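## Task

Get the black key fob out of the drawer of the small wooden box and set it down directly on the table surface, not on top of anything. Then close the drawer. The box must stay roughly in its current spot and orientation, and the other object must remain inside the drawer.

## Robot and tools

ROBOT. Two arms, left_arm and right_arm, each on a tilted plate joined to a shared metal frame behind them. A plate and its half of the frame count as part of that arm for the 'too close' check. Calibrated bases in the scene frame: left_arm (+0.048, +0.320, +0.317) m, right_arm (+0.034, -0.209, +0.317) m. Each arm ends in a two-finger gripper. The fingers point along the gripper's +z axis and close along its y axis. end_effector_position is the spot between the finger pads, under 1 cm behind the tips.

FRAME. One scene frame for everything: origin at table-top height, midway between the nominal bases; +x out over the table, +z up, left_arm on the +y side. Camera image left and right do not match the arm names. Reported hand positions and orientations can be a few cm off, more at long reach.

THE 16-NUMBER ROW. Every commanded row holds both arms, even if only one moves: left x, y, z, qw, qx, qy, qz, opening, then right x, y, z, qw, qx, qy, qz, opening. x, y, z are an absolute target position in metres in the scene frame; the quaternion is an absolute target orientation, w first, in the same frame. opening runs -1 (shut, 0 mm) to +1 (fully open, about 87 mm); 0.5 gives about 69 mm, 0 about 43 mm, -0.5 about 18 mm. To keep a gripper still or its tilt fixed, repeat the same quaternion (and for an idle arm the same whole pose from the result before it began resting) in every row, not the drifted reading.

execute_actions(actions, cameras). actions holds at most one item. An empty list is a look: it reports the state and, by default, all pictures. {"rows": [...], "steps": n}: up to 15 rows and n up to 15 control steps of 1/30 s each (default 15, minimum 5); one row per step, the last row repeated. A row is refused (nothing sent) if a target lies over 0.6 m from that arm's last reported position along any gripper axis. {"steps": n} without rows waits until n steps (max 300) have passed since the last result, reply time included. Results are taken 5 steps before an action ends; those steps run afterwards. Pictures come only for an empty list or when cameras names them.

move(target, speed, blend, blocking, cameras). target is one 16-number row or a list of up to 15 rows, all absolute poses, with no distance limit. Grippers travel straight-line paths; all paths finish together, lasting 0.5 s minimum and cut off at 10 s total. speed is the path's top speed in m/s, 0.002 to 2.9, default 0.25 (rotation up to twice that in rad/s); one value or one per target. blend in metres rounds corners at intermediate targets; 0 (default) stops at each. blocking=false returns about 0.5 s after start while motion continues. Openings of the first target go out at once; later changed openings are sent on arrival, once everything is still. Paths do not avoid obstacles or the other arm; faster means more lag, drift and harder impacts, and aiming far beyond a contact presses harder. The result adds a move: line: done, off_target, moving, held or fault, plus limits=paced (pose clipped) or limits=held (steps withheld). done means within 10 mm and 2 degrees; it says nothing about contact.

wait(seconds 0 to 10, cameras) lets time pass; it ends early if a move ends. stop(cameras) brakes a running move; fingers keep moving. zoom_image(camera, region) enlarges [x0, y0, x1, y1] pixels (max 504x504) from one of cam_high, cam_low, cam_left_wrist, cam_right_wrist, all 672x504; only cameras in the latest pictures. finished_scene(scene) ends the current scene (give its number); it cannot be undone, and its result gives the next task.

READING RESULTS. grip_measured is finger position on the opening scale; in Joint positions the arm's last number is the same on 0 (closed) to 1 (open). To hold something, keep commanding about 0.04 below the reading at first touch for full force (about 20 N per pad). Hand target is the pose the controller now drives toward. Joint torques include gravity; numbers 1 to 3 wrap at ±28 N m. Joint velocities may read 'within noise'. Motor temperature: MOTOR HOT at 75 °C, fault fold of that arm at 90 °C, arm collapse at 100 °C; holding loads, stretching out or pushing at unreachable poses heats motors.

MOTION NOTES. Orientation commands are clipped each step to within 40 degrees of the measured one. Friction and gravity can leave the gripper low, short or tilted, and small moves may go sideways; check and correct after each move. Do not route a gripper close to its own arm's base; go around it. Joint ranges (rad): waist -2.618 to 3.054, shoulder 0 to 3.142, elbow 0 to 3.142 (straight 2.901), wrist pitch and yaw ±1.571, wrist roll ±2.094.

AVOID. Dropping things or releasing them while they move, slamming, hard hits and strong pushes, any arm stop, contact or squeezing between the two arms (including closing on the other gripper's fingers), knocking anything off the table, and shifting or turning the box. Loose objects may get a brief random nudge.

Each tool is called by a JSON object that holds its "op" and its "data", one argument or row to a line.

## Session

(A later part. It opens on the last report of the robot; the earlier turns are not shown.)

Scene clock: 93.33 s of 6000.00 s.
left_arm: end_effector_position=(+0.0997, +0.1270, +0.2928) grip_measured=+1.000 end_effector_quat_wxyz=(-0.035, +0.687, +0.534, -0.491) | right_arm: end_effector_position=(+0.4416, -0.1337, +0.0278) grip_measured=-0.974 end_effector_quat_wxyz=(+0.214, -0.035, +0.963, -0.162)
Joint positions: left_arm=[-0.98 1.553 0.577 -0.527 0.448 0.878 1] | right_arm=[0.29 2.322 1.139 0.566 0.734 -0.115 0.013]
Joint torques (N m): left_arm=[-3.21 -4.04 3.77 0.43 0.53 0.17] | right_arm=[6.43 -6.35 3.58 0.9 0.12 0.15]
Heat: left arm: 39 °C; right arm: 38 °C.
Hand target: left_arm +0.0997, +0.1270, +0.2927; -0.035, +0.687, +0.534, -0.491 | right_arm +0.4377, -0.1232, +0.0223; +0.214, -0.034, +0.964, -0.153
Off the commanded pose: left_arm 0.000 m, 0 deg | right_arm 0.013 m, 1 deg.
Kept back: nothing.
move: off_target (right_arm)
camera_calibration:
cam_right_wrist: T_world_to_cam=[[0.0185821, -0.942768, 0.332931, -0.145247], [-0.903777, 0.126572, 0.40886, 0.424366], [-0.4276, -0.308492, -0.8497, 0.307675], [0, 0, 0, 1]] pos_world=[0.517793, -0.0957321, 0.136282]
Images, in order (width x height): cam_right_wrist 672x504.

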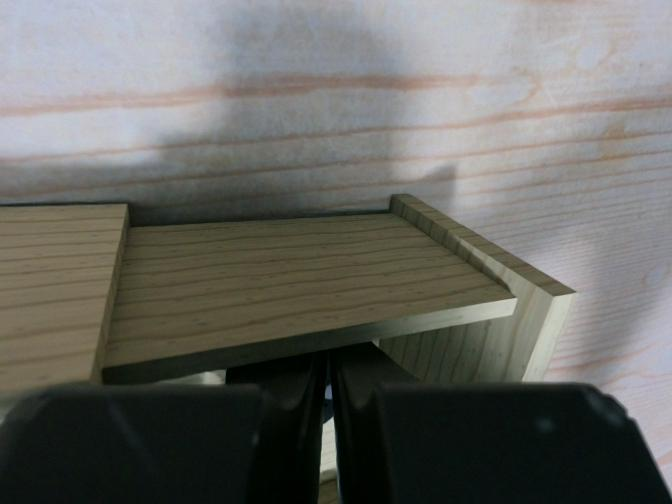

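{"op": "move", "data": {
  "target": [0.0997, 0.1270, 0.2928, -0.035, 0.687, 0.534, -0.491, 1, 0.428, -0.136, 0.12, 0.2124, -0.0413, 0.9584, -0.1863, -1],
  "speed": 0.15,
  "cameras": ["cam_right_wrist"]
}}

{"op": "zoom_image", "data": {
  "camera": "cam_right_wrist",
  "region": [30, 110, 380, 410]
}}

Scene clock: 94.83 s of 6000.00 s.
left_arm: end_effector_position=(+0.0997, +0.1270, +0.2928) grip_measured=+1.000 end_effector_quat_wxyz=(-0.035, +0.687, +0.534, -0.491) | right_arm: end_effector_position=(+0.4213, -0.1372, +0.1073) grip_measured=-0.974 end_effector_quat_wxyz=(+0.199, -0.054, +0.960, -0.187)
Joint positions: left_arm=[-0.98 1.553 0.577 -0.527 0.448 0.878 1] | right_arm=[0.39 2.046 0.974 0.362 0.857 -0.058 0.013]
Joint torques (N m): left_arm=[-3.22 -4.14 3.74 0.43 0.54 0.18] | right_arm=[5.91 -10.71 2.22 0.8 0.32 0.04]
Heat: left arm: 39 °C; right arm: 38 °C.
Hand target: left_arm +0.0997, +0.1270, +0.2927; -0.035, +0.687, +0.534, -0.491 | right_arm +0.4278, -0.1360, +0.1195; +0.212, -0.041, +0.958, -0.186
Off the commanded pose: left_arm 0.000 m, 0 deg | right_arm 0.014 m, 2 deg.
Kept back: nothing.
move: off_target (right_arm)
camera_calibration:
cam_right_wrist: T_world_to_cam=[[0.0489603, -0.920521, 0.387612, -0.19032], [-0.892877, 0.133586, 0.430029, 0.36808], [-0.447631, -0.367144, -0.815372, 0.362159], [0, 0, 0, 1]] pos_world=[0.500082, -0.0913995, 0.21078]
Images, in order (width x height): cam_right_wrist 672x504.

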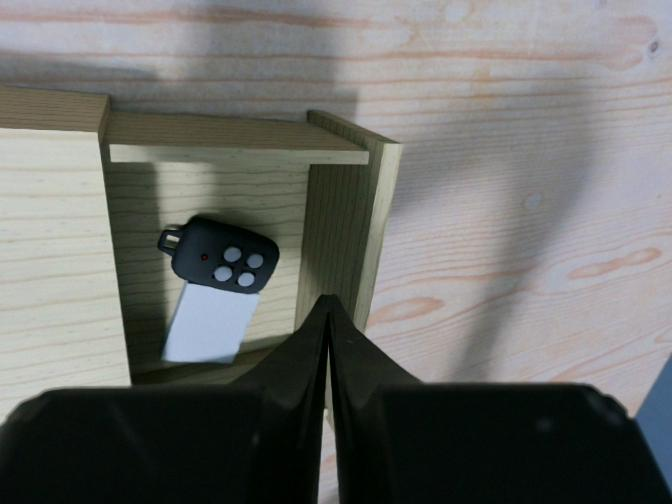

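Scaled by 1.440 from the camera's 672x504 image, which has a finer 960x720 frame.

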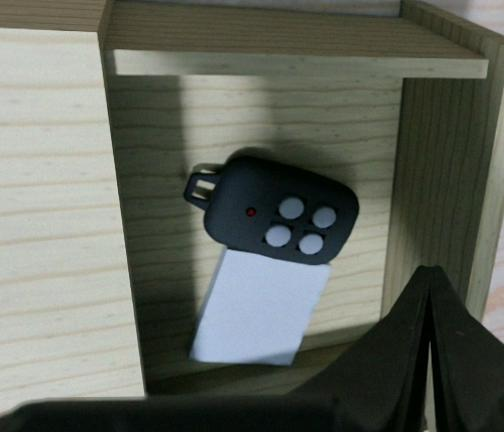

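{"op": "move", "data": {
  "target": [0.0997, 0.1270, 0.2928, -0.035, 0.687, 0.534, -0.491, 1, 0.380, -0.130, 0.16, 0.13492, -0.69412, 0.69412, 0.13492, -1],
  "speed": 0.5
}}

{"op": "zoom_image", "data": {
  "camera": "cam_right_wrist",
  "region": [100, 110, 570, 460]
}}

Scene clock: 102.13 s of 6000.00 s.
left_arm: end_effector_position=(+0.0997, +0.1270, +0.2928) grip_measured=+1.000 end_effector_quat_wxyz=(-0.035, +0.687, +0.534, -0.491) | right_arm: end_effector_position=(+0.3672, -0.1281, +0.1516) grip_measured=-0.974 end_effector_quat_wxyz=(-0.118, +0.696, -0.694, -0.139)
Joint positions: left_arm=[-0.98 1.553 0.577 -0.527 0.448 0.878 1] | right_arm=[0.249 1.688 0.863 -0.229 -0.008 -1.397 0.013]
Joint torques (N m): left_arm=[-3.22 -4.05 3.84 0.41 0.53 0.17] | right_arm=[2.24 -8.94 5.34 0.1 -0.46 -0.26]
Heat: left arm: 39 °C; right arm: 38 °C.
Hand target: left_arm +0.0997, +0.1270, +0.2927; -0.035, +0.687, +0.534, -0.491 | right_arm +0.3799, -0.1300, +0.1600; -0.135, +0.694, -0.694, -0.135
Off the commanded pose: left_arm 0.000 m, 0 deg | right_arm 0.015 m, 2 deg.
Kept back: nothing.
move: off_target (right_arm)
camera_calibration:
cam_right_wrist: T_world_to_cam=[[0.999345, 0.0279306, -0.0229924, -0.361713], [0.0356157, -0.871099, 0.489815, -0.179178], [-0.00634783, -0.490313, -0.871523, 0.208123], [0, 0, 0, 1]] pos_world=[0.369179, -0.0439332, 0.260831]

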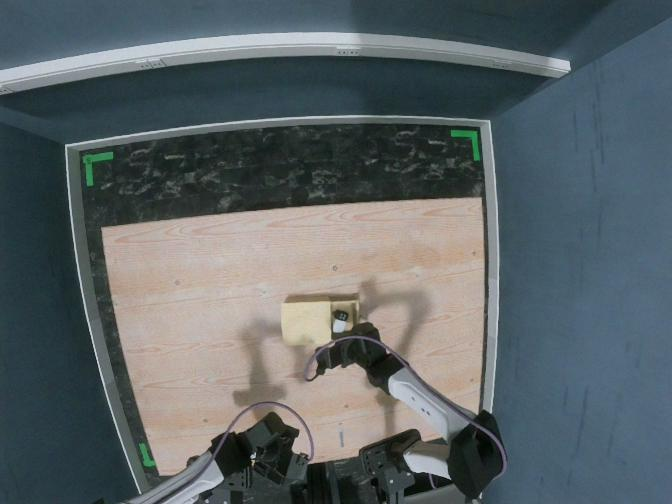

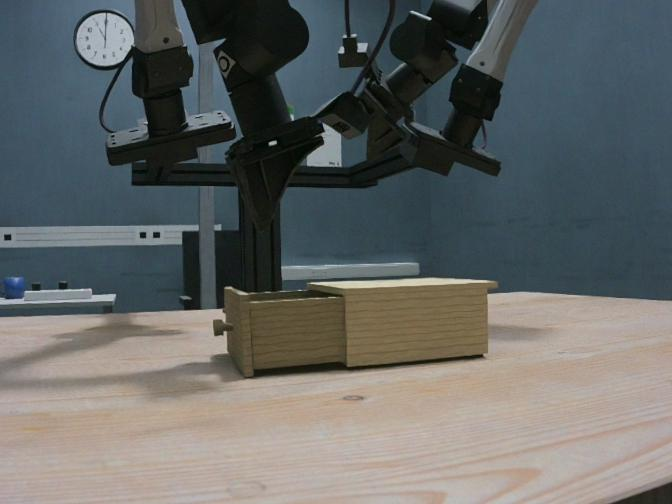

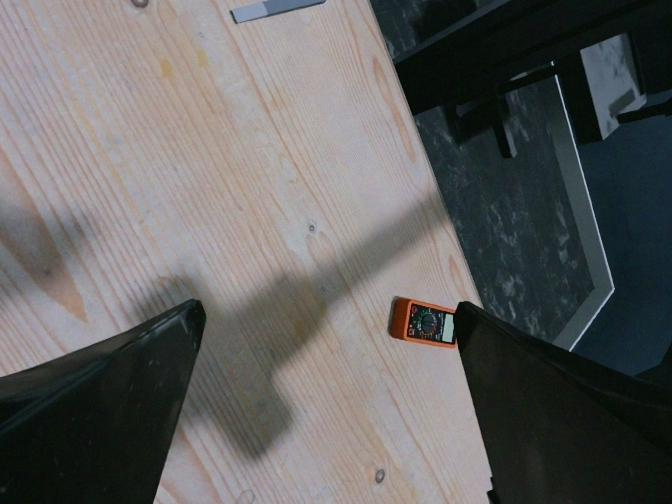

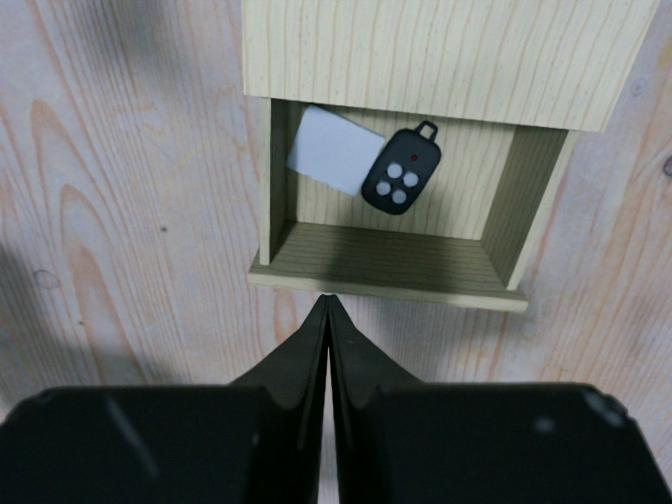

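Scaled by 1.072 from the camera's 672x504 image, which has a finer 960x720 frame.

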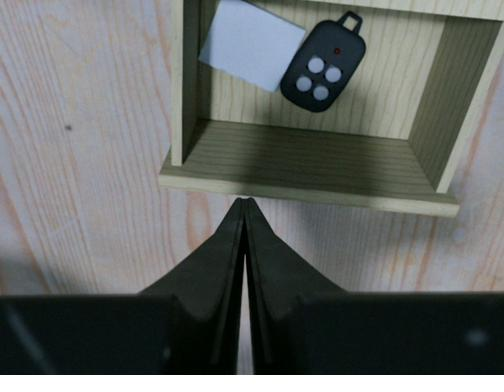

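{"op": "zoom_image", "data": {
  "camera": "cam_right_wrist",
  "region": [240, 80, 580, 320]
}}

Scaled by 1.482 from the camera's 672x504 image, which has a finer 960x720 frame.

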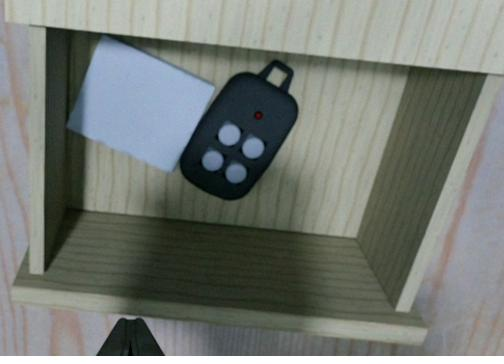

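{"op": "zoom_image", "data": {
  "camera": "cam_right_wrist",
  "region": [280, 90, 460, 225]
}}

Scaled by 2.800 from the camera's 672x504 image, which has a finer 960x720 frame.

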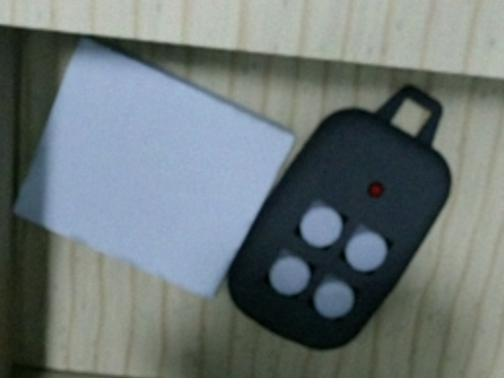

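{"op": "move", "data": {
  "target": [0.0997, 0.1270, 0.2928, -0.035, 0.687, 0.534, -0.491, 1, 0.384, -0.128, 0.065, 0.13492, -0.69412, 0.69412, 0.13492, -1],
  "speed": 0.15,
  "cameras": ["cam_right_wrist"]
}}

{"op": "zoom_image", "data": {
  "camera": "cam_right_wrist",
  "region": [200, 110, 500, 410]
}}

Scene clock: 106.03 s of 6000.00 s.
left_arm: end_effector_position=(+0.0997, +0.1270, +0.2928) grip_measured=+1.000 end_effector_quat_wxyz=(-0.035, +0.687, +0.534, -0.491) | right_arm: end_effector_position=(+0.3801, -0.1290, +0.0697) grip_measured=-0.974 end_effector_quat_wxyz=(-0.127, +0.694, -0.696, -0.134)
Joint positions: left_arm=[-0.98 1.553 0.577 -0.527 0.448 0.878 1] | right_arm=[0.155 1.996 0.954 0.006 -0.056 -1.476 0.013]
Joint torques (N m): left_arm=[-3.22 -4.08 3.82 0.43 0.53 0.18] | right_arm=[2.84 -6.08 3.36 0.32 -0.45 -0.27]
Heat: left arm: 38 °C; right arm: 39 °C.
Hand target: left_arm +0.0997, +0.1270, +0.2927; -0.035, +0.687, +0.534, -0.491 | right_arm +0.3839, -0.1280, +0.0652; -0.135, +0.694, -0.694, -0.135
Off the commanded pose: left_arm 0.000 m, 0 deg | right_arm 0.006 m, 1 deg.
Kept back: nothing.
move: done
camera_calibration:
cam_right_wrist: T_world_to_cam=[[0.999791, 0.0200762, -0.00398317, -0.378903], [0.0194753, -0.873275, 0.486839, -0.134267], [0.00629547, -0.486815, -0.873483, 0.132154], [0, 0, 0, 1]] pos_world=[0.380607, -0.0453104, 0.179291]
Images, in order (width x height): cam_right_wrist 672x504.

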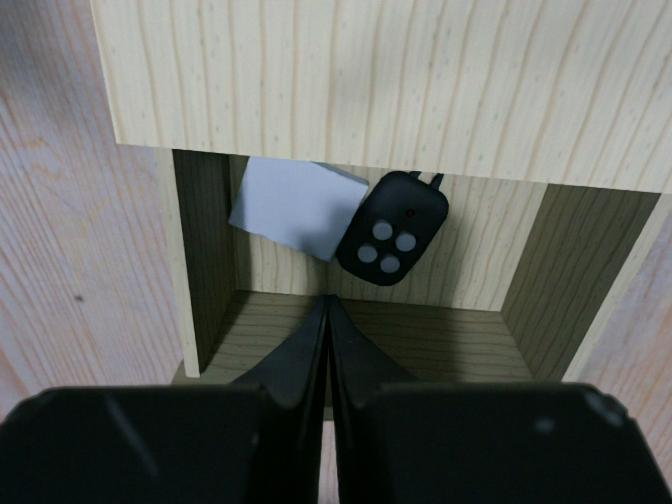

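Scaled by 1.680 from the camera's 672x504 image, which has a finer 960x720 frame.

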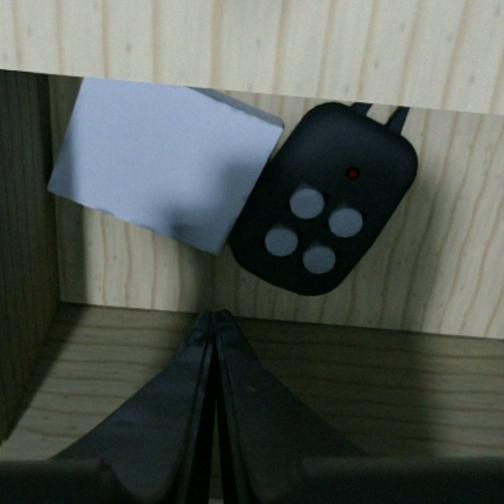

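{"op": "move", "data": {
  "target": [0.0997, 0.1270, 0.2928, -0.035, 0.687, 0.534, -0.491, 1, 0.373, -0.122, 0.032, 0.13492, -0.69412, 0.69412, 0.13492, -1],
  "speed": 0.1,
  "cameras": ["cam_right_wrist"]
}}

{"op": "zoom_image", "data": {
  "camera": "cam_right_wrist",
  "region": [200, 140, 500, 440]
}}

Scene clock: 108.00 s of 6000.00 s.
left_arm: end_effector_position=(+0.0997, +0.1270, +0.2928) grip_measured=+1.000 end_effector_quat_wxyz=(-0.035, +0.687, +0.534, -0.491) | right_arm: end_effector_position=(+0.3705, -0.1220, +0.0370) grip_measured=-0.974 end_effector_quat_wxyz=(-0.128, +0.695, -0.695, -0.133)
Joint positions: left_arm=[-0.98 1.553 0.577 -0.527 0.448 0.878 1] | right_arm=[0.147 2.122 0.969 0.118 -0.062 -1.485 0.013]
Joint torques (N m): left_arm=[-3.21 -4.11 3.77 0.43 0.54 0.17] | right_arm=[2.67 -6.3 2.4 0.33 -0.47 -0.25]
Heat: left arm: 38 °C; right arm: 38 °C.
Hand target: left_arm +0.0997, +0.1270, +0.2927; -0.035, +0.687, +0.534, -0.491 | right_arm +0.3729, -0.1220, +0.0322; -0.135, +0.694, -0.694, -0.135
Off the commanded pose: left_arm 0.000 m, 0 deg | right_arm 0.006 m, 1 deg.
Kept back: nothing.
move: done
camera_calibration:
cam_right_wrist: T_world_to_cam=[[0.999771, 0.0213277, -0.00190017, -0.369532], [0.0195669, -0.873968, 0.48559, -0.112185], [0.00869584, -0.485516, -0.874185, 0.106396], [0, 0, 0, 1]] pos_world=[0.370717, -0.0385079, 0.146783]
Images, in order (width x height): cam_right_wrist 672x504.

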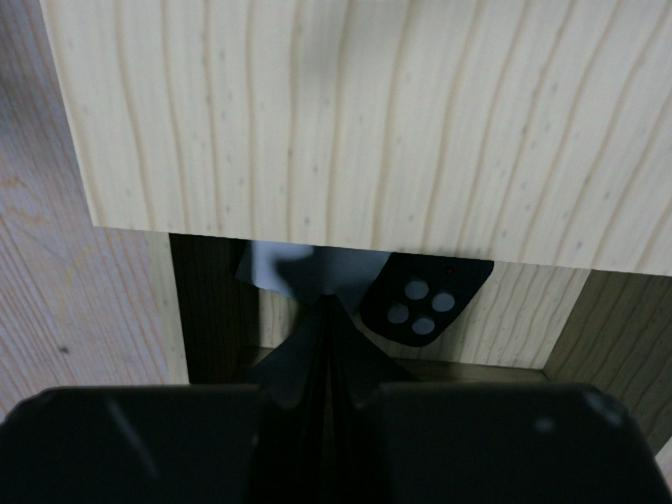

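Scaled by 1.680 from the camera's 672x504 image, which has a finer 960x720 frame.

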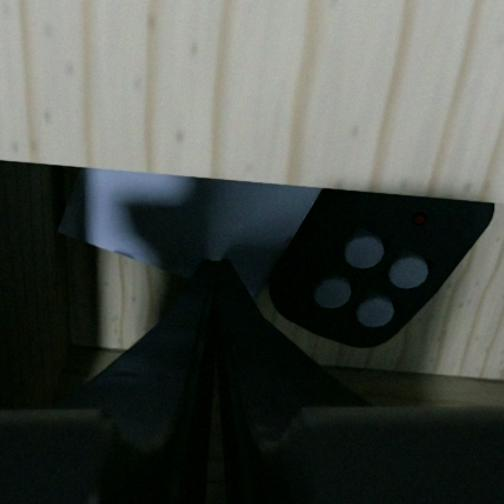

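{"op": "move", "data": {
  "target": [
    [0.0997, 0.1270, 0.2928, -0.035, 0.687, 0.534, -0.491, 1, 0.376, -0.123, 0.0265, 0.13492, -0.69412, 0.69412, 0.13492, -1],
    [0.0997, 0.1270, 0.2928, -0.035, 0.687, 0.534, -0.491, 1, 0.405, -0.122, 0.0245, 0.13492, -0.69412, 0.69412, 0.13492, -1]
  ],
  "speed": 0.05,
  "cameras": ["cam_right_wrist"]
}}

{"op": "zoom_image", "data": {
  "camera": "cam_right_wrist",
  "region": [200, 140, 500, 440]
}}

Scene clock: 109.37 s of 6000.00 s.
left_arm: end_effector_position=(+0.0997, +0.1270, +0.2928) grip_measured=+1.000 end_effector_quat_wxyz=(-0.035, +0.687, +0.534, -0.491) | right_arm: end_effector_position=(+0.4099, -0.1213, +0.0309) grip_measured=-0.974 end_effector_quat_wxyz=(-0.139, +0.693, -0.696, -0.124)
Joint positions: left_arm=[-0.98 1.553 0.577 -0.527 0.448 0.878 1] | right_arm=[0.136 2.167 1.121 0.04 -0.069 -1.495 0.013]
Joint torques (N m): left_arm=[-3.22 -4.12 3.75 0.43 0.54 0.18] | right_arm=[2.93 -6.5 3.3 0.12 -0.45 -0.27]
Heat: left arm: 38 °C; right arm: 38 °C.
Hand target: left_arm +0.0997, +0.1270, +0.2927; -0.035, +0.687, +0.534, -0.491 | right_arm +0.4050, -0.1220, +0.0248; -0.135, +0.694, -0.694, -0.135
Off the commanded pose: left_arm 0.000 m, 0 deg | right_arm 0.008 m, 1 deg.
Kept back: nothing.
move: done
camera_calibration:
cam_right_wrist: T_world_to_cam=[[0.999589, 0.0124202, 0.025833, -0.410768], [-0.00161102, -0.875478, 0.483255, -0.100795], [0.0286184, -0.483099, -0.875098, 0.0932629], [0, 0, 0, 1]] pos_world=[0.407768, -0.0380871, 0.140935]
Images, in order (width x height): cam_right_wrist 672x504.

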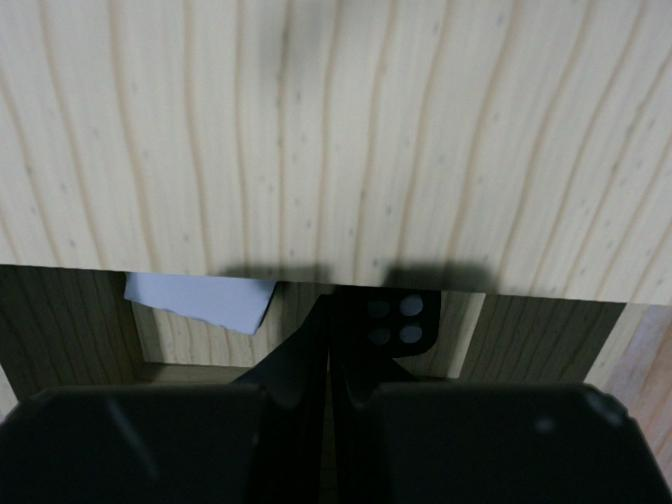

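Scaled by 1.680 from the camera's 672x504 image, which has a finer 960x720 frame.

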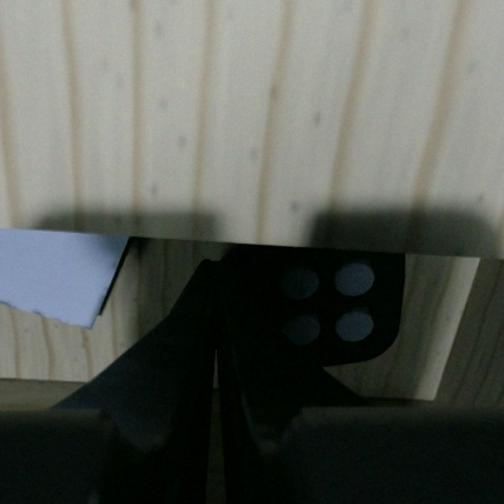

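{"op": "move", "data": {
  "target": [
    [0.0997, 0.1270, 0.2928, -0.035, 0.687, 0.534, -0.491, 1, 0.408, -0.124, 0.06, 0.13492, -0.69412, 0.69412, 0.13492, -1],
    [0.0997, 0.1270, 0.2928, -0.035, 0.687, 0.534, -0.491, 1, 0.430, -0.126, 0.14, 0.13492, -0.69412, 0.69412, 0.13492, -1]
  ],
  "speed": 0.2,
  "blend": 0.01,
  "cameras": ["cam_right_wrist"]
}}

{"op": "zoom_image", "data": {
  "camera": "cam_right_wrist",
  "region": [180, 80, 520, 340]
}}

Scene clock: 111.30 s of 6000.00 s.
left_arm: end_effector_position=(+0.0997, +0.1270, +0.2928) grip_measured=+1.000 end_effector_quat_wxyz=(-0.035, +0.687, +0.534, -0.491) | right_arm: end_effector_position=(+0.4180, -0.1274, +0.1263) grip_measured=-0.974 end_effector_quat_wxyz=(-0.121, +0.696, -0.693, -0.145)
Joint positions: left_arm=[-0.98 1.553 0.577 -0.527 0.448 0.878 1] | right_arm=[0.194 1.865 1.109 -0.301 -0.048 -1.444 0.013]
Joint torques (N m): left_arm=[-3.26 -4.15 3.81 0.43 0.53 0.17] | right_arm=[4.82 -10.69 5.08 0.06 -0.27 -0.11]
Heat: left arm: 38 °C; right arm: 39 °C.
Hand target: left_arm +0.0997, +0.1270, +0.2927; -0.035, +0.687, +0.534, -0.491 | right_arm +0.4297, -0.1259, +0.1397; -0.135, +0.694, -0.694, -0.135
Off the commanded pose: left_arm 0.000 m, 0 deg | right_arm 0.018 m, 2 deg.
Kept back: nothing.
move: off_target (right_arm)
camera_calibration:
cam_right_wrist: T_world_to_cam=[[0.99923, 0.029303, -0.0260826, -0.412371], [0.038221, -0.87699, 0.478987, -0.168498], [-0.00883841, -0.479615, -0.877435, 0.189919], [0, 0, 0, 1]] pos_world=[0.420173, -0.0445993, 0.236594]
Images, in order (width x height): cam_right_wrist 672x504.

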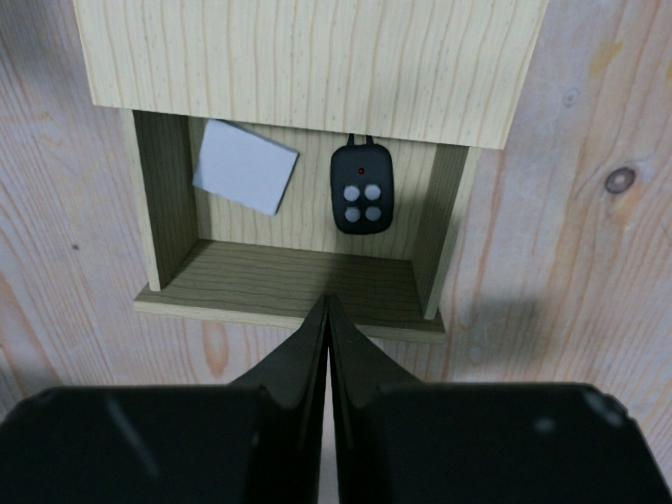

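Scaled by 1.482 from the camera's 672x504 image, which has a finer 960x720 frame.

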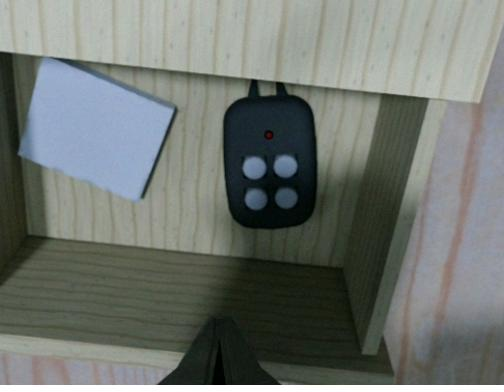

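{"op": "move", "data": {
  "target": [0.0997, 0.1270, 0.2928, -0.035, 0.687, 0.534, -0.491, 1, 0.4335, -0.1180, 0.072, 0.13134, -0.71204, 0.67571, 0.13841, 0.04],
  "speed": 0.12,
  "cameras": ["cam_right_wrist"]
}}

{"op": "zoom_image", "data": {
  "camera": "cam_right_wrist",
  "region": [150, 120, 540, 440]
}}

Scene clock: 114.63 s of 6000.00 s.
left_arm: end_effector_position=(+0.0997, +0.1270, +0.2928) grip_measured=+1.000 end_effector_quat_wxyz=(-0.035, +0.687, +0.534, -0.491) | right_arm: end_effector_position=(+0.4281, -0.1186, +0.0769) grip_measured=+0.040 end_effector_quat_wxyz=(-0.122, +0.713, -0.677, -0.138)
Joint positions: left_arm=[-0.98 1.553 0.577 -0.527 0.448 0.878 1] | right_arm=[0.175 2.048 1.194 -0.202 -0.049 -1.509 0.52]
Joint torques (N m): left_arm=[-3.21 -4.11 3.79 0.43 0.53 0.18] | right_arm=[3.08 -7.13 4.94 0.26 -0.43 -0.28]
Heat: left arm: 38 °C; right arm: 39 °C.
Hand target: left_arm +0.0997, +0.1270, +0.2927; -0.035, +0.687, +0.534, -0.491 | right_arm +0.4335, -0.1182, +0.0722; -0.131, +0.712, -0.676, -0.138
Off the commanded pose: left_arm 0.000 m, 0 deg | right_arm 0.007 m, 1 deg.
Kept back: nothing.
move: done
camera_calibration:
cam_right_wrist: T_world_to_cam=[[0.997269, 0.0735527, -0.00674221, -0.419478], [0.0675541, -0.871394, 0.48591, -0.149996], [0.0298649, -0.485039, -0.873983, 0.133338], [0, 0, 0, 1]] pos_world=[0.424483, -0.0351777, 0.186591]
Images, in order (width x height): cam_right_wrist 672x504.

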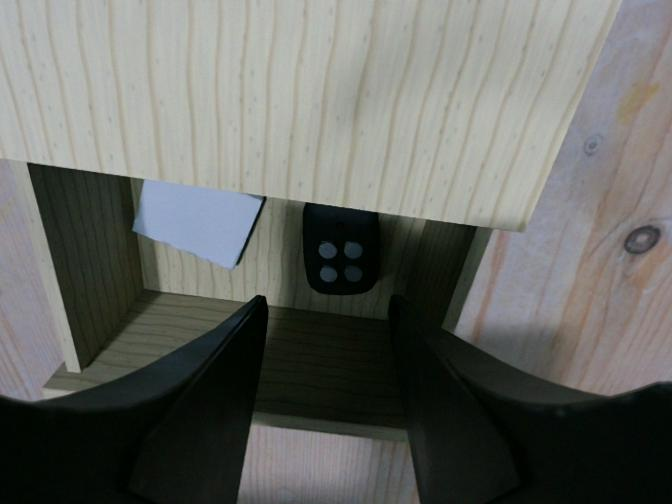

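Scaled by 1.292 from the camera's 672x504 image, which has a finer 960x720 frame.

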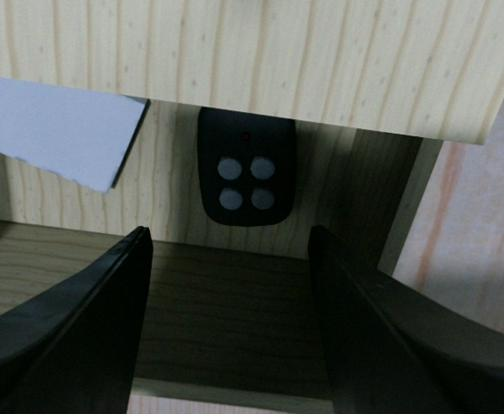

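{"op": "move", "data": {
  "target": [0.0997, 0.1270, 0.2928, -0.035, 0.687, 0.534, -0.491, 1, 0.4350, -0.1180, 0.037, 0.13134, -0.71204, 0.67571, 0.13841, 0.04],
  "speed": 0.07,
  "cameras": ["cam_right_wrist", "cam_low"]
}}

{"op": "zoom_image", "data": {
  "camera": "cam_right_wrist",
  "region": [150, 150, 540, 470]
}}

Scene clock: 116.03 s of 6000.00 s.
left_arm: end_effector_position=(+0.0997, +0.1270, +0.2928) grip_measured=+1.000 end_effector_quat_wxyz=(-0.035, +0.687, +0.534, -0.491) | right_arm: end_effector_position=(+0.4268, -0.1184, +0.0424) grip_measured=+0.040 end_effector_quat_wxyz=(-0.118, +0.713, -0.677, -0.141)
Joint positions: left_arm=[-0.98 1.553 0.577 -0.527 0.448 0.878 1] | right_arm=[0.149 2.165 1.25 -0.153 -0.061 -1.532 0.52]
Joint torques (N m): left_arm=[-3.17 -4.11 3.77 0.42 0.53 0.17] | right_arm=[3.18 -7.25 4.75 0.31 -0.45 -0.32]
Heat: left arm: 38 °C; right arm: 39 °C.
Hand target: left_arm +0.0997, +0.1270, +0.2927; -0.035, +0.687, +0.534, -0.491 | right_arm +0.4348, -0.1182, +0.0373; -0.131, +0.712, -0.676, -0.138
Off the commanded pose: left_arm 0.000 m, 0 deg | right_arm 0.010 m, 2 deg.
Kept back: nothing.
move: done
camera_calibration:
cam_right_wrist: T_world_to_cam=[[0.99697, 0.0758914, -0.0170417, -0.417546], [0.0745786, -0.870471, 0.486536, -0.135863], [0.0220896, -0.486333, -0.873494, 0.106495], [0, 0, 0, 1]] pos_world=[0.424061, -0.0347851, 0.152009]
Images, in order (width x height): cam_low 672x504, cam_right_wrist 672x504.

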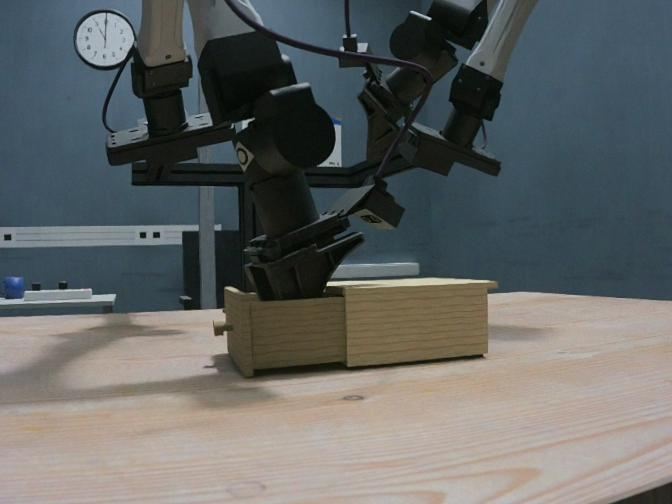

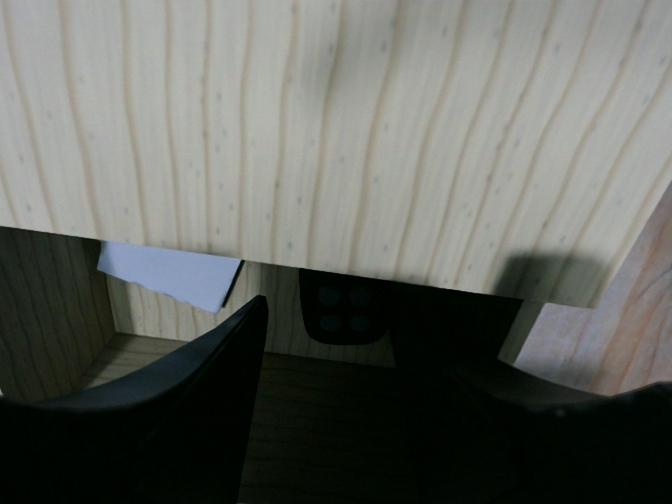

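Scaled by 1.292 from the camera's 672x504 image, which has a finer 960x720 frame.

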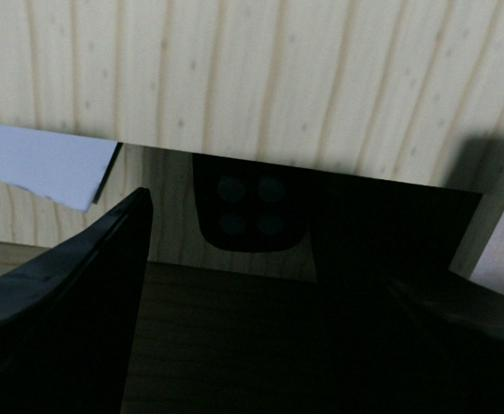

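{"op": "move", "data": {
  "target": [0.0997, 0.1270, 0.2928, -0.035, 0.687, 0.534, -0.491, 1, 0.4405, -0.1180, 0.037, 0.13134, -0.71204, 0.67571, 0.13841, 0.04],
  "speed": 0.05,
  "cameras": ["cam_right_wrist"]
}}

{"op": "zoom_image", "data": {
  "camera": "cam_right_wrist",
  "region": [230, 220, 540, 470]
}}

Scene clock: 117.23 s of 6000.00 s.
left_arm: end_effector_position=(+0.0997, +0.1270, +0.2928) grip_measured=+1.000 end_effector_quat_wxyz=(-0.035, +0.687, +0.534, -0.491) | right_arm: end_effector_position=(+0.4282, -0.1180, +0.0425) grip_measured=+0.040 end_effector_quat_wxyz=(-0.115, +0.713, -0.676, -0.145)
Joint positions: left_arm=[-0.98 1.553 0.577 -0.527 0.448 0.878 1] | right_arm=[0.149 2.171 1.268 -0.176 -0.063 -1.532 0.52]
Joint torques (N m): left_arm=[-3.22 -4.1 3.79 0.42 0.53 0.17] | right_arm=[3.25 -7.19 5.59 0.32 -0.44 -0.31]
Heat: left arm: 38 °C; right arm: 39 °C.
Hand target: left_arm +0.0997, +0.1270, +0.2927; -0.035, +0.687, +0.534, -0.491 | right_arm +0.4402, -0.1183, +0.0375; -0.131, +0.712, -0.676, -0.138
Off the commanded pose: left_arm 0.000 m, 0 deg | right_arm 0.013 m, 2 deg.
Kept back: nothing.
move: off_target (right_arm)
camera_calibration:
cam_right_wrist: T_world_to_cam=[[0.996537, 0.07909, -0.025653, -0.41804], [0.0815896, -0.870753, 0.484905, -0.138608], [0.0160137, -0.485319, -0.87419, 0.109505], [0, 0, 0, 1]] pos_world=[0.426147, -0.0344859, 0.152216]
Images, in order (width x height): cam_right_wrist 672x504.

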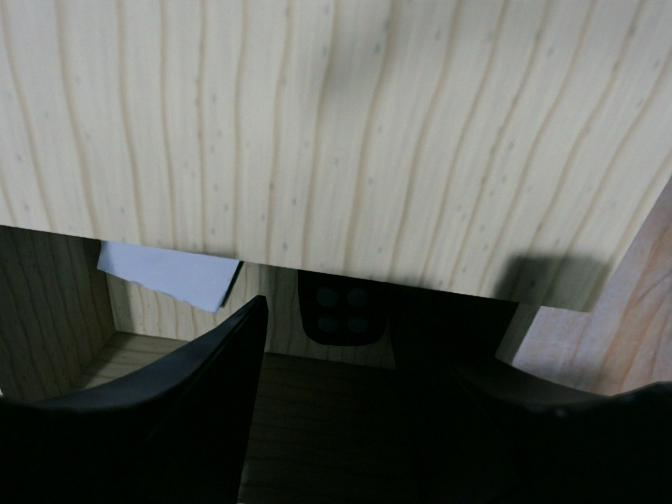

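Scaled by 1.626 from the camera's 672x504 image, which has a finer 960x720 frame.

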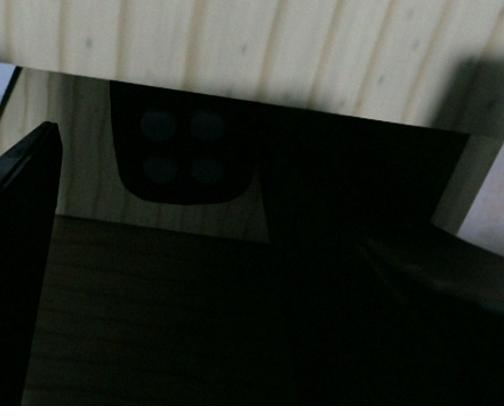

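{"op": "move", "data": {
  "target": [
    [0.0997, 0.1270, 0.2928, -0.035, 0.687, 0.534, -0.491, 1, 0.4480, -0.1180, 0.060, 0.13134, -0.71204, 0.67571, 0.13841, 0.04],
    [0.0997, 0.1270, 0.2928, -0.035, 0.687, 0.534, -0.491, 1, 0.4380, -0.1180, 0.038, 0.13134, -0.71204, 0.67571, 0.13841, 0.04]
  ],
  "speed": 0.08,
  "cameras": ["cam_right_wrist"]
}}

{"op": "zoom_image", "data": {
  "camera": "cam_right_wrist",
  "region": [230, 220, 540, 470]
}}

Scene clock: 118.47 s of 6000.00 s.
left_arm: end_effector_position=(+0.0997, +0.1270, +0.2928) grip_measured=+1.000 end_effector_quat_wxyz=(-0.035, +0.687, +0.534, -0.491) | right_arm: end_effector_position=(+0.4278, -0.1182, +0.0434) grip_measured=+0.040 end_effector_quat_wxyz=(-0.112, +0.713, -0.676, -0.148)
Joint positions: left_arm=[-0.98 1.553 0.577 -0.527 0.448 0.878 1] | right_arm=[0.149 2.171 1.277 -0.194 -0.064 -1.532 0.52]
Joint torques (N m): left_arm=[-3.22 -4.08 3.79 0.42 0.52 0.17] | right_arm=[3.36 -7.6 3.49 0.53 -0.43 -0.3]
Heat: left arm: 38 °C; right arm: 39 °C.
Hand target: left_arm +0.0997, +0.1270, +0.2927; -0.035, +0.687, +0.534, -0.491 | right_arm +0.4379, -0.1183, +0.0385; -0.131, +0.712, -0.676, -0.138
Off the commanded pose: left_arm 0.000 m, 0 deg | right_arm 0.012 m, 2 deg.
Kept back: nothing.
move: off_target (right_arm)
camera_calibration:
cam_right_wrist: T_world_to_cam=[[0.99603, 0.081954, -0.0347396, -0.416675], [0.0885112, -0.870494, 0.484155, -0.142088], [0.00943784, -0.485308, -0.874292, 0.113018], [0, 0, 0, 1]] pos_world=[0.426531, -0.0346896, 0.153128]
Images, in order (width x height): cam_right_wrist 672x504.

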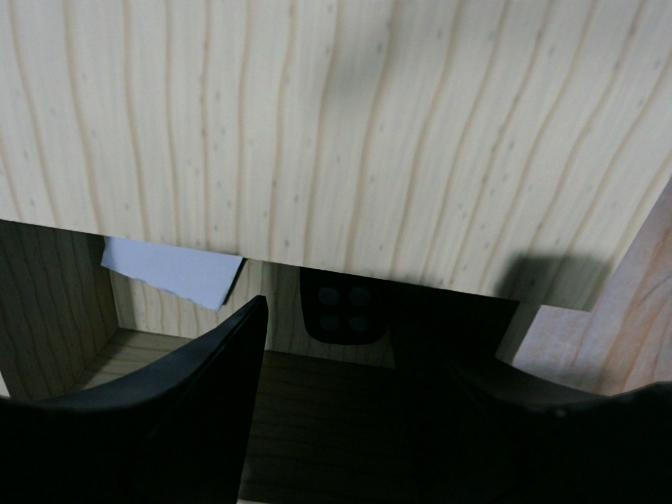

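Scaled by 1.626 from the camera's 672x504 image, which has a finer 960x720 frame.

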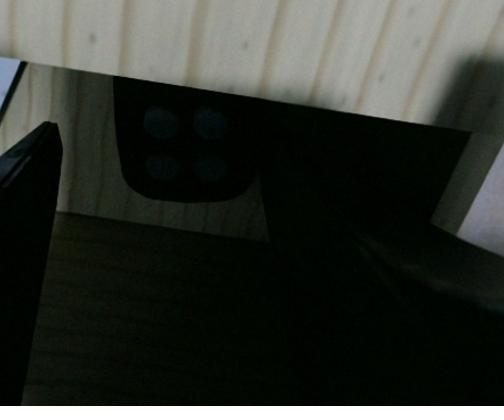

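{"op": "move", "data": {
  "target": [
    [0.0997, 0.1270, 0.2928, -0.035, 0.687, 0.534, -0.491, 1, 0.430, -0.118, 0.075, 0.13134, -0.71204, 0.67571, 0.13841, 0.04],
    [0.0997, 0.1270, 0.2928, -0.035, 0.687, 0.534, -0.491, 1, 0.4365, -0.1180, 0.065, 0.17816, -0.71996, 0.66490, 0.08840, 0.04]
  ],
  "speed": 0.1,
  "cameras": ["cam_right_wrist"]
}}

{"op": "zoom_image", "data": {
  "camera": "cam_right_wrist",
  "region": [200, 150, 540, 450]
}}

Scene clock: 121.10 s of 6000.00 s.
left_arm: end_effector_position=(+0.0997, +0.1270, +0.2928) grip_measured=+1.000 end_effector_quat_wxyz=(-0.035, +0.687, +0.534, -0.491) | right_arm: end_effector_position=(+0.4216, -0.1197, +0.0528) grip_measured=+0.040 end_effector_quat_wxyz=(-0.159, +0.717, -0.670, -0.105)
Joint positions: left_arm=[-0.98 1.553 0.577 -0.527 0.448 0.878 1] | right_arm=[0.155 2.091 1.076 0.052 -0.058 -1.556 0.52]
Joint torques (N m): left_arm=[-3.22 -4.08 3.74 0.42 0.54 0.18] | right_arm=[5 -10.84 1.99 0.41 -0.26 -0.27]
Heat: left arm: 38 °C; right arm: 39 °C.
Hand target: left_arm +0.0997, +0.1270, +0.2927; -0.035, +0.687, +0.534, -0.491 | right_arm +0.4363, -0.1180, +0.0649; -0.178, +0.720, -0.665, -0.089
Off the commanded pose: left_arm 0.000 m, 0 deg | right_arm 0.019 m, 3 deg.
Kept back: nothing.
move: off_target (right_arm)
camera_calibration:
cam_right_wrist: T_world_to_cam=[[0.99307, 0.0704888, 0.0940435, -0.416999], [0.0163656, -0.875321, 0.483266, -0.117508], [0.116383, -0.478378, -0.870408, 0.0761165], [0, 0, 0, 1]] pos_world=[0.407173, -0.0370513, 0.162256]
Images, in order (width x height): cam_right_wrist 672x504.

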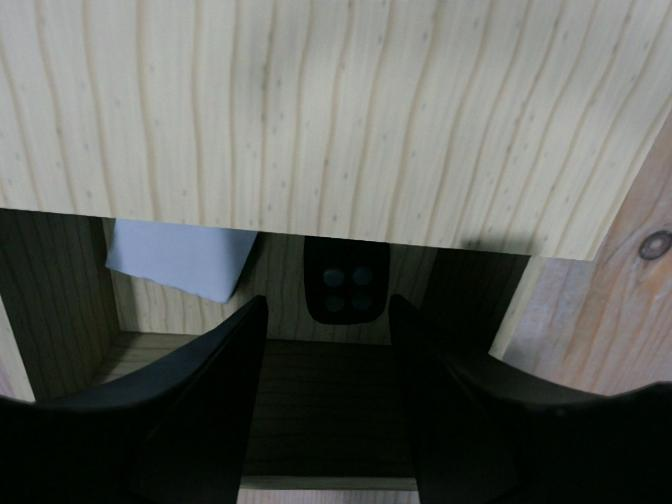

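Scaled by 1.482 from the camera's 672x504 image, which has a finer 960x720 frame.

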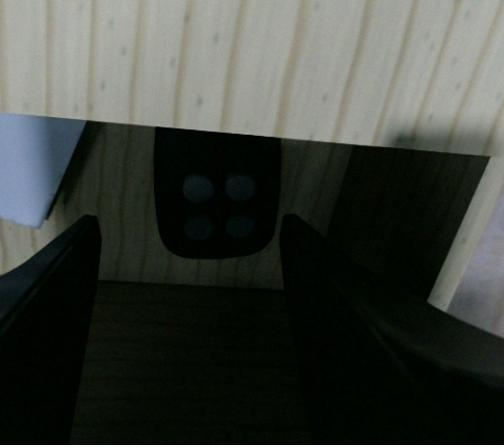

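{"op": "move", "data": {
  "target": [0.0997, 0.1270, 0.2928, -0.035, 0.687, 0.534, -0.491, 1, 0.4420, -0.1175, 0.038, 0.17816, -0.71996, 0.66490, 0.08840, 0.04],
  "speed": 0.06,
  "cameras": ["cam_right_wrist"]
}}

{"op": "zoom_image", "data": {
  "camera": "cam_right_wrist",
  "region": [200, 180, 540, 480]
}}

Scene clock: 122.70 s of 6000.00 s.
left_arm: end_effector_position=(+0.0997, +0.1270, +0.2928) grip_measured=+1.000 end_effector_quat_wxyz=(-0.035, +0.687, +0.534, -0.491) | right_arm: end_effector_position=(+0.4347, -0.1152, +0.0428) grip_measured=+0.040 end_effector_quat_wxyz=(-0.169, +0.721, -0.665, -0.095)
Joint positions: left_arm=[-0.98 1.553 0.577 -0.527 0.448 0.878 1] | right_arm=[0.155 2.14 1.125 0.078 -0.058 -1.572 0.52]
Joint torques (N m): left_arm=[-3.21 -4.08 3.77 0.43 0.53 0.19] | right_arm=[2.85 -7.09 4.01 0.51 -0.42 -0.26]
Heat: left arm: 38 °C; right arm: 39 °C.
Hand target: left_arm +0.0997, +0.1270, +0.2927; -0.035, +0.687, +0.534, -0.491 | right_arm +0.4419, -0.1176, +0.0384; -0.178, +0.720, -0.665, -0.088
Off the commanded pose: left_arm 0.000 m, 0 deg | right_arm 0.009 m, 1 deg.
Kept back: nothing.
move: done
camera_calibration:
cam_right_wrist: T_world_to_cam=[[0.989141, 0.0778433, 0.124663, -0.428043], [0.00808188, -0.875741, 0.482713, -0.105424], [0.146749, -0.476464, -0.86686, 0.054882], [0, 0, 0, 1]] pos_world=[0.416193, -0.0328546, 0.151826]
Images, in order (width x height): cam_right_wrist 672x504.

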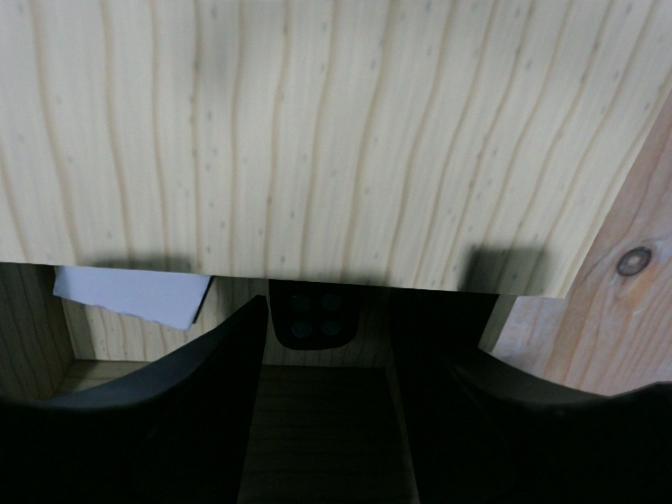

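Scaled by 1.482 from the camera's 672x504 image, which has a finer 960x720 frame.

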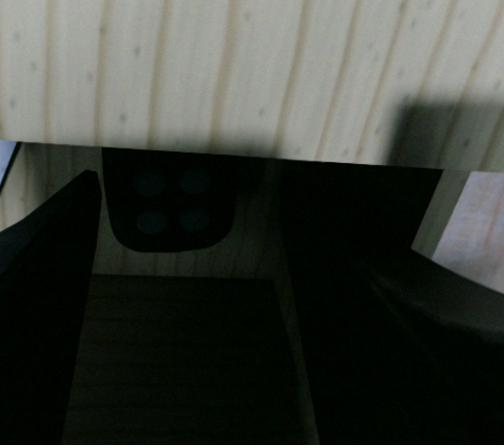

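{"op": "move", "data": {
  "target": [0.0997, 0.1270, 0.2928, -0.035, 0.687, 0.534, -0.491, 1, 0.4370, -0.1178, 0.034, 0.17816, -0.71996, 0.66490, 0.08840, 0.06],
  "speed": 0.05,
  "cameras": ["cam_right_wrist"]
}}

{"op": "zoom_image", "data": {
  "camera": "cam_right_wrist",
  "region": [200, 200, 540, 500]
}}

Scene clock: 123.83 s of 6000.00 s.
left_arm: end_effector_position=(+0.0997, +0.1270, +0.2928) grip_measured=+1.000 end_effector_quat_wxyz=(-0.035, +0.687, +0.534, -0.491) | right_arm: end_effector_position=(+0.4340, -0.1157, +0.0403) grip_measured=+0.060 end_effector_quat_wxyz=(-0.169, +0.721, -0.666, -0.094)
Joint positions: left_arm=[-0.98 1.553 0.577 -0.527 0.448 0.878 1] | right_arm=[0.152 2.147 1.125 0.087 -0.058 -1.573 0.53]
Joint torques (N m): left_arm=[-3.22 -4.11 3.74 0.43 0.53 0.18] | right_arm=[2.91 -6.84 2.51 0.71 -0.41 -0.29]
Heat: left arm: 38 °C; right arm: 39 °C.
Hand target: left_arm +0.0997, +0.1270, +0.2927; -0.035, +0.687, +0.534, -0.491 | right_arm +0.4369, -0.1180, +0.0343; -0.178, +0.720, -0.665, -0.088
Off the commanded pose: left_arm 0.000 m, 0 deg | right_arm 0.007 m, 1 deg.
Kept back: nothing.
move: done
camera_calibration:
cam_right_wrist: T_world_to_cam=[[0.989229, 0.0762712, 0.124937, -0.427228], [0.00637973, -0.875177, 0.483761, -0.103861], [0.146239, -0.477753, -0.866237, 0.0526521], [0, 0, 0, 1]] pos_world=[0.415589, -0.0331569, 0.14923]
Images, in order (width x height): cam_right_wrist 672x504.

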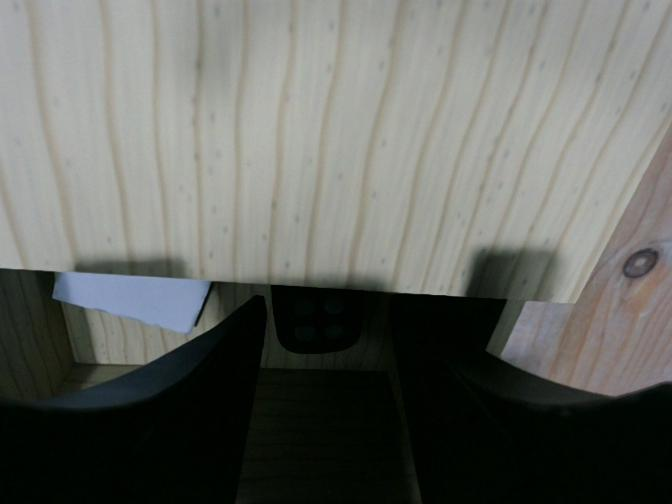

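Scaled by 1.482 from the camera's 672x504 image, which has a finer 960x720 frame.

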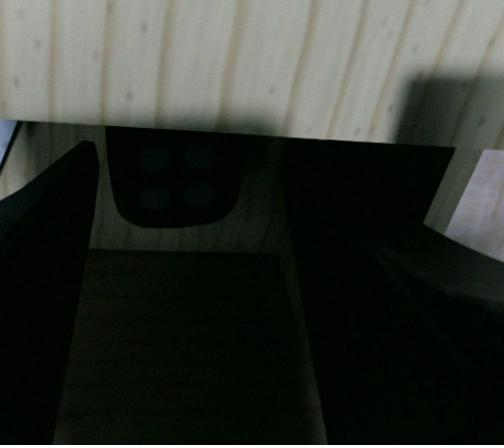

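{"op": "move", "data": {
  "target": [0.0997, 0.1270, 0.2928, -0.035, 0.687, 0.534, -0.491, 1, 0.4300, -0.1180, 0.031, 0.17816, -0.71996, 0.66490, 0.08840, 0.06],
  "speed": 0.05,
  "cameras": ["cam_right_wrist"]
}}

{"op": "zoom_image", "data": {
  "camera": "cam_right_wrist",
  "region": [200, 200, 540, 500]
}}

Scene clock: 124.90 s of 6000.00 s.
left_arm: end_effector_position=(+0.0997, +0.1270, +0.2928) grip_measured=+1.000 end_effector_quat_wxyz=(-0.035, +0.687, +0.534, -0.491) | right_arm: end_effector_position=(+0.4337, -0.1155, +0.0396) grip_measured=+0.060 end_effector_quat_wxyz=(-0.177, +0.720, -0.665, -0.087)
Joint positions: left_arm=[-0.98 1.553 0.577 -0.527 0.448 0.878 1] | right_arm=[0.152 2.147 1.102 0.129 -0.058 -1.576 0.53]
Joint torques (N m): left_arm=[-3.25 -4.08 3.75 0.42 0.54 0.18] | right_arm=[2.76 -6.43 1.95 0.57 -0.42 -0.27]
Heat: left arm: 38 °C; right arm: 39 °C.
Hand target: left_arm +0.0997, +0.1270, +0.2927; -0.035, +0.687, +0.534, -0.491 | right_arm +0.4299, -0.1181, +0.0313; -0.178, +0.720, -0.665, -0.088
Off the commanded pose: left_arm 0.000 m, 0 deg | right_arm 0.010 m, 0 deg.
Kept back: nothing.
move: done
camera_calibration:
cam_right_wrist: T_world_to_cam=[[0.986738, 0.0726932, 0.145133, -0.427071], [-0.00642901, -0.875911, 0.482431, -0.0977031], [0.162193, -0.476966, -0.863827, 0.0452539], [0, 0, 0, 1]] pos_world=[0.413439, -0.0329495, 0.148208]
Images, in order (width x height): cam_right_wrist 672x504.

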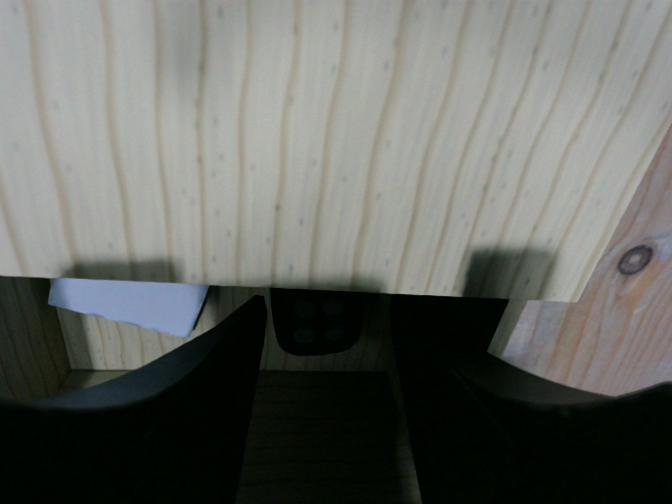

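Scaled by 1.482 from the camera's 672x504 image, which has a finer 960x720 frame.

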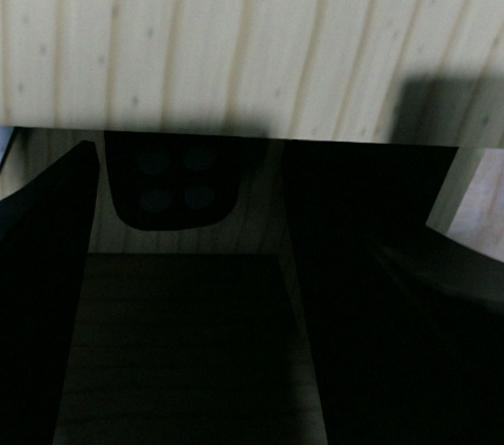

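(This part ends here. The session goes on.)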